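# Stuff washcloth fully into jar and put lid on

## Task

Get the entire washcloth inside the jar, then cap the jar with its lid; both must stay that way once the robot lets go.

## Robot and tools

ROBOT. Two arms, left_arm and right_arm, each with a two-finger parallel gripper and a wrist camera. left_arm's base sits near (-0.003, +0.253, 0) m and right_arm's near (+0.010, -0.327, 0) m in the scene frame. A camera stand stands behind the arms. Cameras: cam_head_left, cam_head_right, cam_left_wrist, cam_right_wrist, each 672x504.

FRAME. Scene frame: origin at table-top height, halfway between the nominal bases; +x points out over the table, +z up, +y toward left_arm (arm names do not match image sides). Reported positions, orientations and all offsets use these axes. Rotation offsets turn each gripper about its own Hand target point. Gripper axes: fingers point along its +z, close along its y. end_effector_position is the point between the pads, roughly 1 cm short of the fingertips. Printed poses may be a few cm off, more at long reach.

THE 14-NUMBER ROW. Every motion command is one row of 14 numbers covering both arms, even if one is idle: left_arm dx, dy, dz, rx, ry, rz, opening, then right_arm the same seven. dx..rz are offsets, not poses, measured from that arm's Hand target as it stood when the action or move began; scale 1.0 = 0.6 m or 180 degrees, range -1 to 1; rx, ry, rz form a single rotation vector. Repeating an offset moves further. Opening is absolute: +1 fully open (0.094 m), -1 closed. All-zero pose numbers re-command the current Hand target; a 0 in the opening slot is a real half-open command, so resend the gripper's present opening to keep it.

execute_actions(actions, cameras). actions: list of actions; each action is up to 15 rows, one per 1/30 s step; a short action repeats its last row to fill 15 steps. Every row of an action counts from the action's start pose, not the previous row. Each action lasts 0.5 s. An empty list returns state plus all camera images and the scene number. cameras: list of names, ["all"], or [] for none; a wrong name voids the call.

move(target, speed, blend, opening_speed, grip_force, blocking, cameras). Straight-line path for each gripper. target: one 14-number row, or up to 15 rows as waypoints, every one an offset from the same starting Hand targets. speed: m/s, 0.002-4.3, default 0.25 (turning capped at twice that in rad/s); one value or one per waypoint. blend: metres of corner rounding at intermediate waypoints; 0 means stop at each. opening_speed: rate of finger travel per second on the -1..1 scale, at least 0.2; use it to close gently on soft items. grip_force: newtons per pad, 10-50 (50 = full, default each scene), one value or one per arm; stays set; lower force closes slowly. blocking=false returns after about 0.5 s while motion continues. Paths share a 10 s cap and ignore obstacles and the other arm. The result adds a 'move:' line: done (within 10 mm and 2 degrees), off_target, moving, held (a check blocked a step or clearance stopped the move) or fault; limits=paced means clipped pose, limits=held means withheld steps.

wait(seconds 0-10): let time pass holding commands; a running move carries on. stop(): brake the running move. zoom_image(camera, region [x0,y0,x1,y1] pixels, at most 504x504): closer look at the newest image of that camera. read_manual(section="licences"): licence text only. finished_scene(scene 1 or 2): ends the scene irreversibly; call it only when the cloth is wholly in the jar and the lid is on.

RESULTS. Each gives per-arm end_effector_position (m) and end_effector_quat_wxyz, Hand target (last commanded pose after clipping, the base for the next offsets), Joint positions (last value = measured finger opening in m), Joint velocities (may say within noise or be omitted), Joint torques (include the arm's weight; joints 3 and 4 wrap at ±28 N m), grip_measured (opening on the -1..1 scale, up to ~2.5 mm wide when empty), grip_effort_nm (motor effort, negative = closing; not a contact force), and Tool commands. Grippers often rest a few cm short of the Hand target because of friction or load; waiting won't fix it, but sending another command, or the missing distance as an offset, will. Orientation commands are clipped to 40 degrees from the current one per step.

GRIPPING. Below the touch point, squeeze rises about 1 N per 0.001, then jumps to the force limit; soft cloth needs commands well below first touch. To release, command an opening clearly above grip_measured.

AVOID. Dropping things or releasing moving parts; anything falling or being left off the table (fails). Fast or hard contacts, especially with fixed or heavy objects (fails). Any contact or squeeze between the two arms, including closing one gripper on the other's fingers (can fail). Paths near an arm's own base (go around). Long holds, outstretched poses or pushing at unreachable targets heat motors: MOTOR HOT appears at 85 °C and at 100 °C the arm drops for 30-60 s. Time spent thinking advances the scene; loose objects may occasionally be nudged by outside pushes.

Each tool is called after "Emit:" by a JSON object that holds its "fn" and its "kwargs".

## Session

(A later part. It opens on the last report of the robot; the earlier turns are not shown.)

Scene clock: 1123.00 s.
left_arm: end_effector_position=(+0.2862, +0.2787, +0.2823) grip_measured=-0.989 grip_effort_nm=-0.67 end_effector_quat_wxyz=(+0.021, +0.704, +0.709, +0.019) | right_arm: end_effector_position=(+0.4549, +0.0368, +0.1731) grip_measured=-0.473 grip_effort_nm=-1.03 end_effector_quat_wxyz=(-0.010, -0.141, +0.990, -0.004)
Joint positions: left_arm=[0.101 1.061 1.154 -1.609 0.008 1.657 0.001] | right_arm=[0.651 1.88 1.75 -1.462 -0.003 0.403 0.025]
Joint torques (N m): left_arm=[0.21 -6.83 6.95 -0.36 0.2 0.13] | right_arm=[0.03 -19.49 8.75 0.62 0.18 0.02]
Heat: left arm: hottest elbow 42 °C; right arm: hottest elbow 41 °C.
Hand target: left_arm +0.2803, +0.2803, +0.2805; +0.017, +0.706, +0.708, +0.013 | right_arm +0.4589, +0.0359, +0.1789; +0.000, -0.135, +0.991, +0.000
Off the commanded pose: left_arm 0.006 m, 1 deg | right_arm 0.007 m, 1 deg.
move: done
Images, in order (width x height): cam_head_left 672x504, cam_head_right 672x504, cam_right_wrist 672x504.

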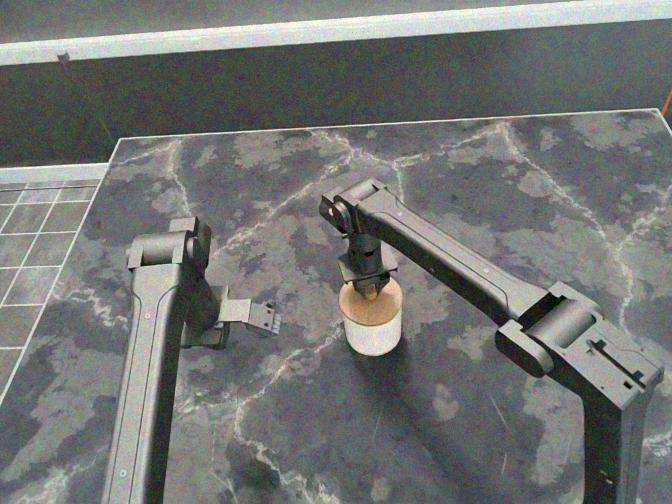

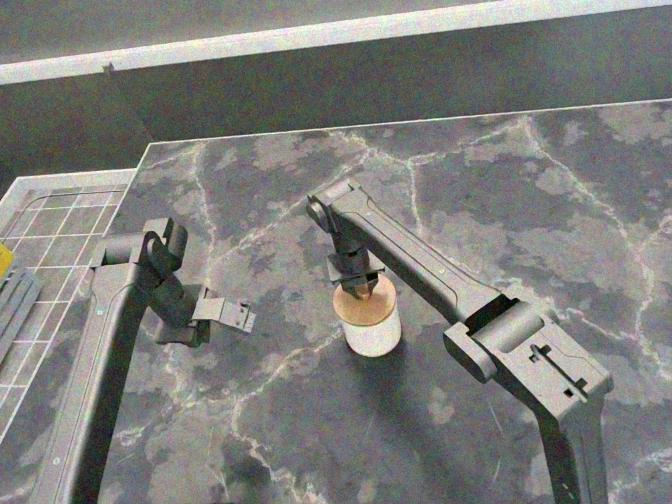

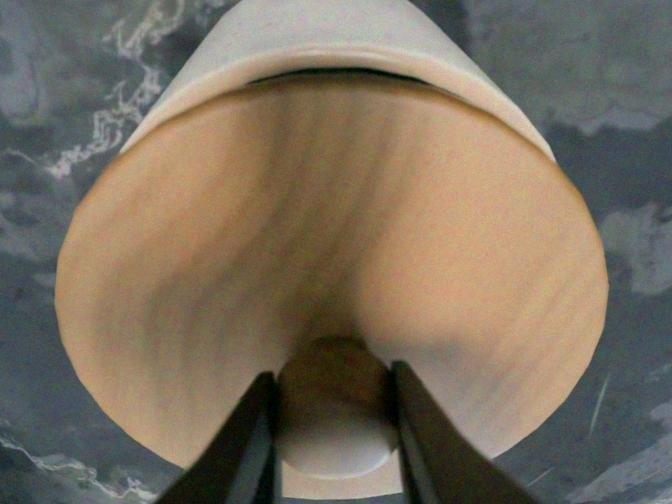

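Emit:
{"fn": "move", "kwargs": {"target": [0,0,0,0,0,0,-1, 0, -0.003, -0.035, 0, 0, 0, -0.65], "speed": 0.04, "cameras": ["cam_right_wrist", "cam_head_left", "cam_head_right"]}}

Emit:
{"fn": "zoom_image", "kwargs": {"camera": "cam_right_wrist", "region": [100, 0, 580, 180]}}

Emit:
{"fn": "zoom_image", "kwargs": {"camera": "cam_head_left", "region": [310, 240, 450, 370]}}

Scene clock: 1146.53 s.
left_arm: end_effector_position=(+0.2862, +0.2787, +0.2823) grip_measured=-0.989 grip_effort_nm=-0.67 end_effector_quat_wxyz=(+0.021, +0.704, +0.709, +0.019) | right_arm: end_effector_position=(+0.4565, +0.0365, +0.1597) grip_measured=-0.473 grip_effort_nm=-1.03 end_effector_quat_wxyz=(-0.004, -0.140, +0.990, -0.002)
Joint positions: left_arm=[0.101 1.061 1.154 -1.609 0.008 1.657 0.001] | right_arm=[0.65 1.88 1.714 -1.414 -0.002 0.403 0.025]
Joint torques (N m): left_arm=[0.03 -6.53 6.9 -0.34 0.21 0.12] | right_arm=[-0.03 -18.9 7.79 0.81 0.14 -0.02]
Heat: left arm: hottest elbow 42 °C; right arm: hottest elbow 43 °C.
Hand target: left_arm +0.2803, +0.2803, +0.2805; +0.017, +0.706, +0.708, +0.013 | right_arm +0.4590, +0.0341, +0.1580; +0.000, -0.134, +0.991, +0.000
Off the commanded pose: left_arm 0.006 m, 1 deg | right_arm 0.004 m, 1 deg.
move: done
Images, in order (width x height): cam_head_left 672x504, cam_head_right 672x504, cam_right_wrist 672x504.

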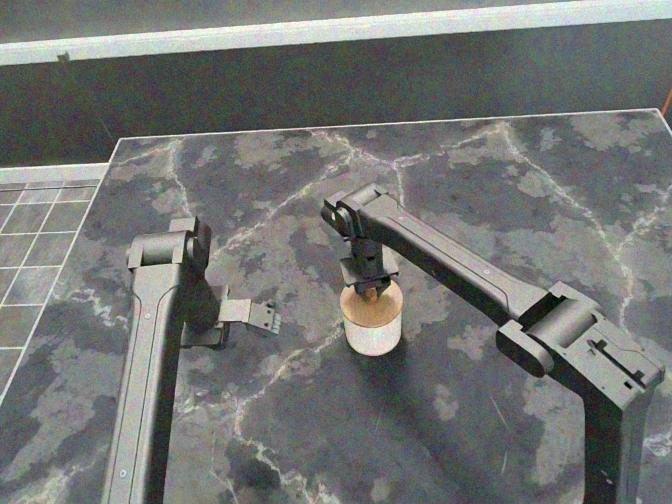

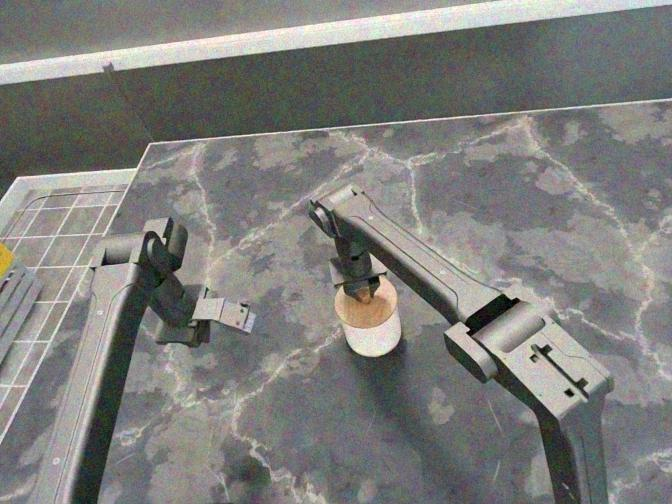

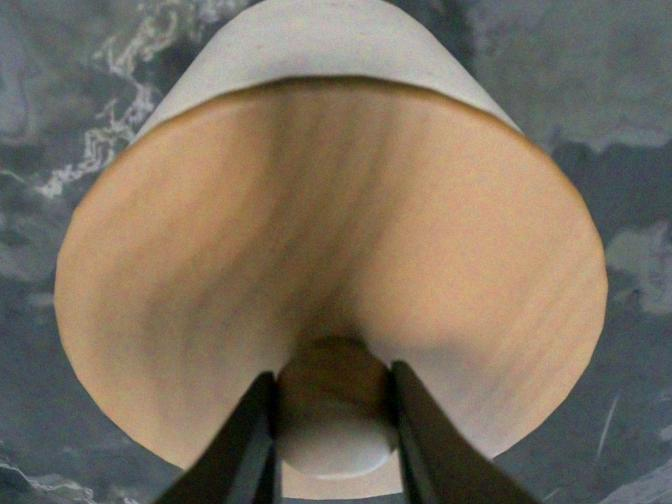

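Scaled by 1.050 from the camera's 672x504 image, which has a finer 960x720 frame.

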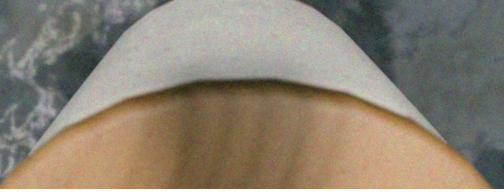

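Scaled by 3.600 from the camera's 672x504 image, which has a finer 960x720 frame.

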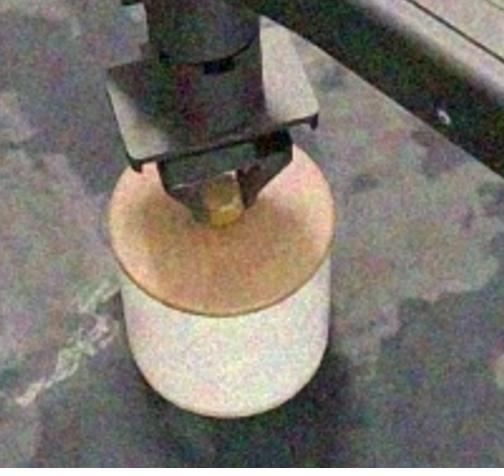

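Emit:
{"fn": "move", "kwargs": {"target": [0,0,0,0,0,0,-1, 0, 0, -0.018, 0, 0, 0, -0.65], "speed": 0.03, "cameras": ["cam_right_wrist", "cam_head_left"]}}

Emit:
{"fn": "zoom_image", "kwargs": {"camera": "cam_head_left", "region": [310, 240, 450, 370]}}

Scene clock: 1155.03 s.
left_arm: end_effector_position=(+0.2862, +0.2787, +0.2823) grip_measured=-0.989 grip_effort_nm=-0.67 end_effector_quat_wxyz=(+0.021, +0.704, +0.709, +0.019) | right_arm: end_effector_position=(+0.4565, +0.0364, +0.1584) grip_measured=-0.473 grip_effort_nm=-1.03 end_effector_quat_wxyz=(+0.001, -0.139, +0.990, +0.002)
Joint positions: left_arm=[0.101 1.061 1.154 -1.609 0.008 1.657 0.001] | right_arm=[0.649 1.872 1.7 -1.395 -0.003 0.403 0.025]
Joint torques (N m): left_arm=[0.09 -6.95 6.86 -0.32 0.21 0.1] | right_arm=[0.21 -17.9 7.27 1.09 0.17 -0.02]
Heat: left arm: hottest elbow 42 °C; right arm: hottest elbow 42 °C.
Hand target: left_arm +0.2803, +0.2803, +0.2805; +0.017, +0.706, +0.708, +0.013 | right_arm +0.4589, +0.0342, +0.1471; +0.000, -0.135, +0.991, +0.000
Off the commanded pose: left_arm 0.006 m, 1 deg | right_arm 0.012 m, 1 deg.
move: off_target (right_arm)
Images, in order (width x height): cam_head_left 672x504, cam_right_wrist 672x504.

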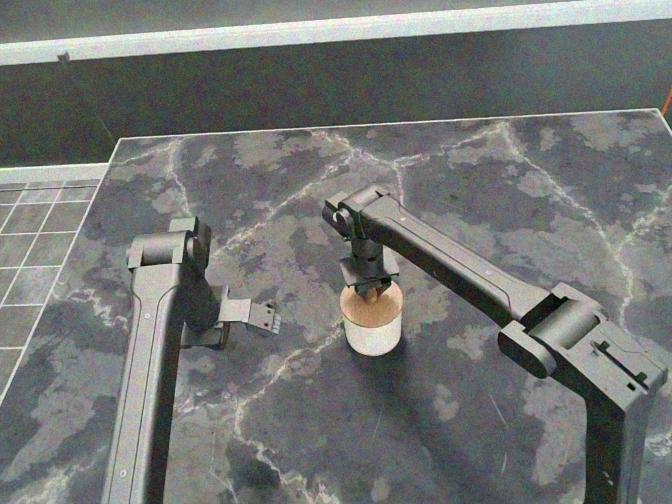

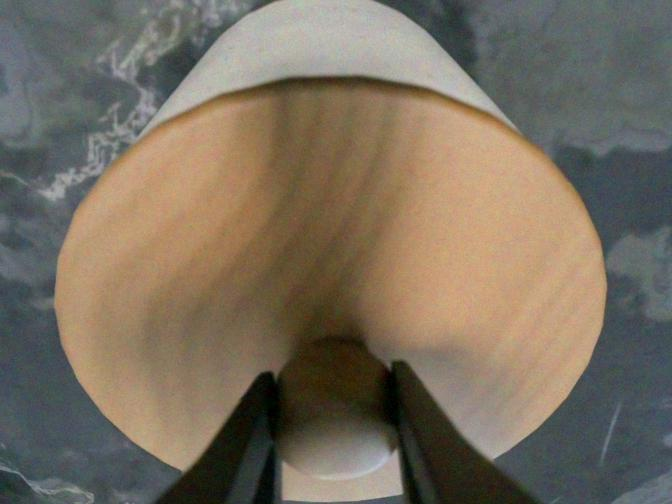

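Scaled by 3.600 from the camera's 672x504 image, which has a finer 960x720 frame.

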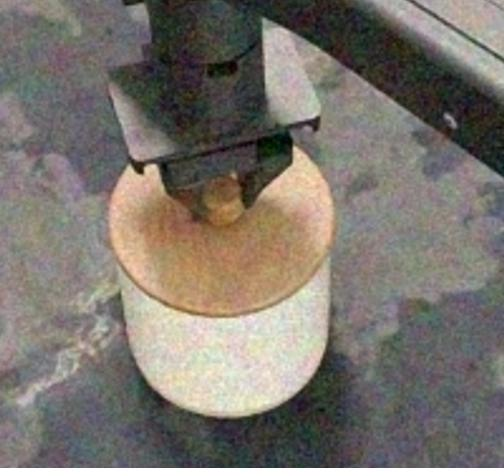

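Emit:
{"fn": "zoom_image", "kwargs": {"camera": "cam_head_left", "region": [330, 300, 415, 360]}}

Scaled by 5.929 from the camera's 672x504 image, which has a finer 960x720 frame.

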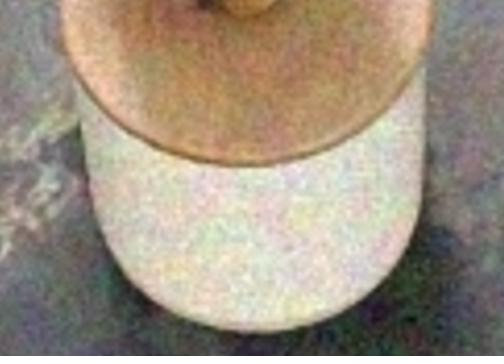

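Emit:
{"fn": "move", "kwargs": {"target": [[0,0,0,0,0,0,-1, -0.002, 0.003, 0.016, 0, 0, 0, -0.65],[0,0,0,0,0,0,-1, -0.002, 0.003, 0.016, 0, 0, 0, -0.1],[0,0,0,0,0,0,-1, -0.002, 0.003, 0.1, 0, 0, 0, -0.1],[0,0,0,0,0,0,-1, 0.1, -0.1, 0.15, 0, 0, 0, -0.1]], "speed": [0.05, 0.05, 0.06, 0.2], "blend": [0,0,0.02,0], "cameras": ["all"]}}

Emit:
{"fn": "zoom_image", "kwargs": {"camera": "cam_head_left", "region": [320, 260, 430, 370]}}

Emit:
{"fn": "zoom_image", "kwargs": {"camera": "cam_head_right", "region": [310, 260, 420, 370]}}

Scene clock: 1185.33 s.
left_arm: end_effector_position=(+0.2862, +0.2787, +0.2823) grip_measured=-0.989 grip_effort_nm=-0.67 end_effector_quat_wxyz=(+0.021, +0.704, +0.709, +0.019) | right_arm: end_effector_position=(+0.5090, -0.0378, +0.2139) grip_measured=-0.101 grip_effort_nm=0.07 end_effector_quat_wxyz=(-0.024, -0.126, +0.992, -0.011)
Joint positions: left_arm=[0.101 1.061 1.154 -1.609 0.008 1.657 0.001] | right_arm=[0.493 1.9 1.886 -1.61 0.002 0.274 0.042]
Joint torques (N m): left_arm=[0.56 -6.95 6.89 -0.42 0.17 0.08] | right_arm=[1.08 -19.08 13.48 -0.08 0.01 -0.13]
Heat: left arm: hottest elbow 42 °C; right arm: hottest elbow 42 °C.
Hand target: left_arm +0.2803, +0.2803, +0.2805; +0.017, +0.706, +0.708, +0.013 | right_arm +0.5189, -0.0259, +0.2372; +0.000, -0.134, +0.991, +0.000
Off the commanded pose: left_arm 0.006 m, 1 deg | right_arm 0.028 m, 3 deg.
move: off_target (right_arm)

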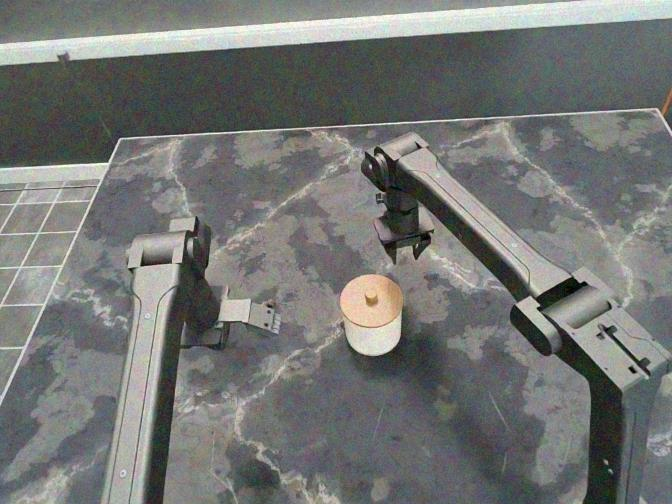

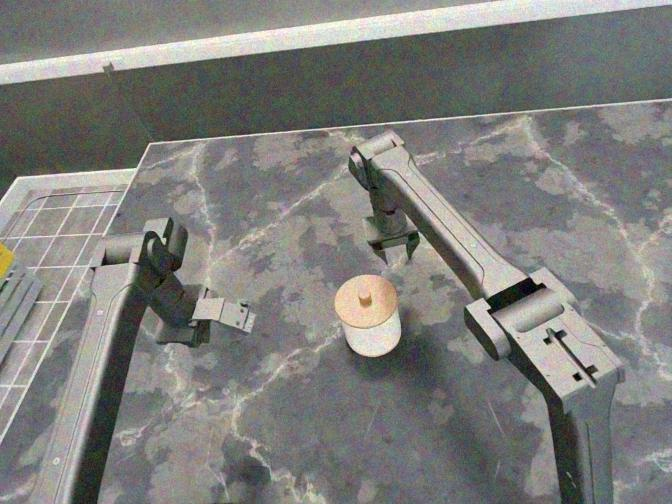

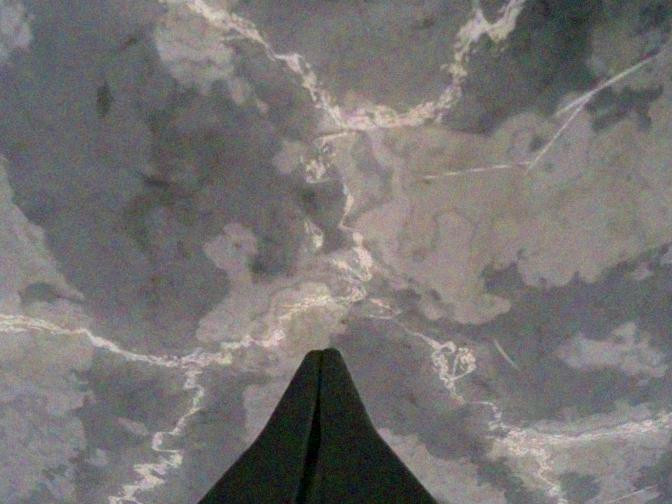

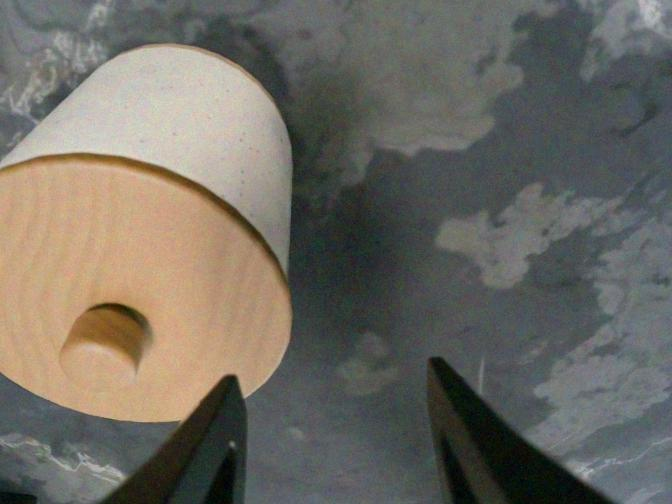

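Scaled by 4.582 from the camera's 672x504 image, which has a finer 960x720 frame.

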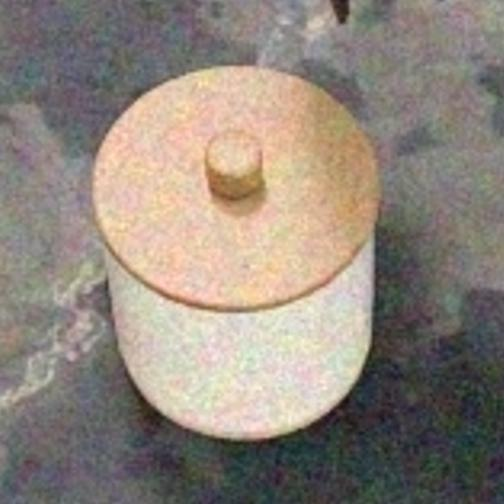

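Scaled by 4.582 from the camera's 672x504 image, which has a finer 960x720 frame.

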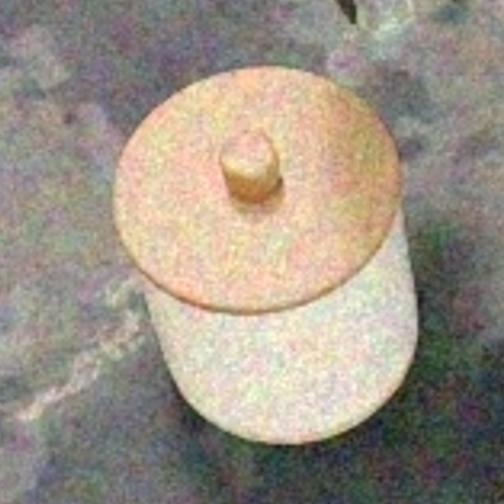

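Emit:
{"fn": "zoom_image", "kwargs": {"camera": "cam_right_wrist", "region": [0, 30, 310, 430]}}

Scaled by 1.260 from the camera's 672x504 image, which has a finer 960x720 frame.

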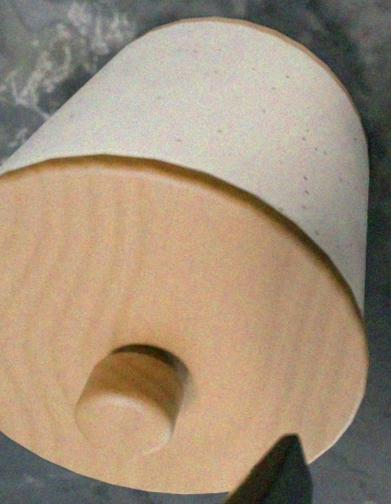

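Emit:
{"fn": "finished_scene", "kwargs": {"scene": 1}}

The scene is finished: the task was done.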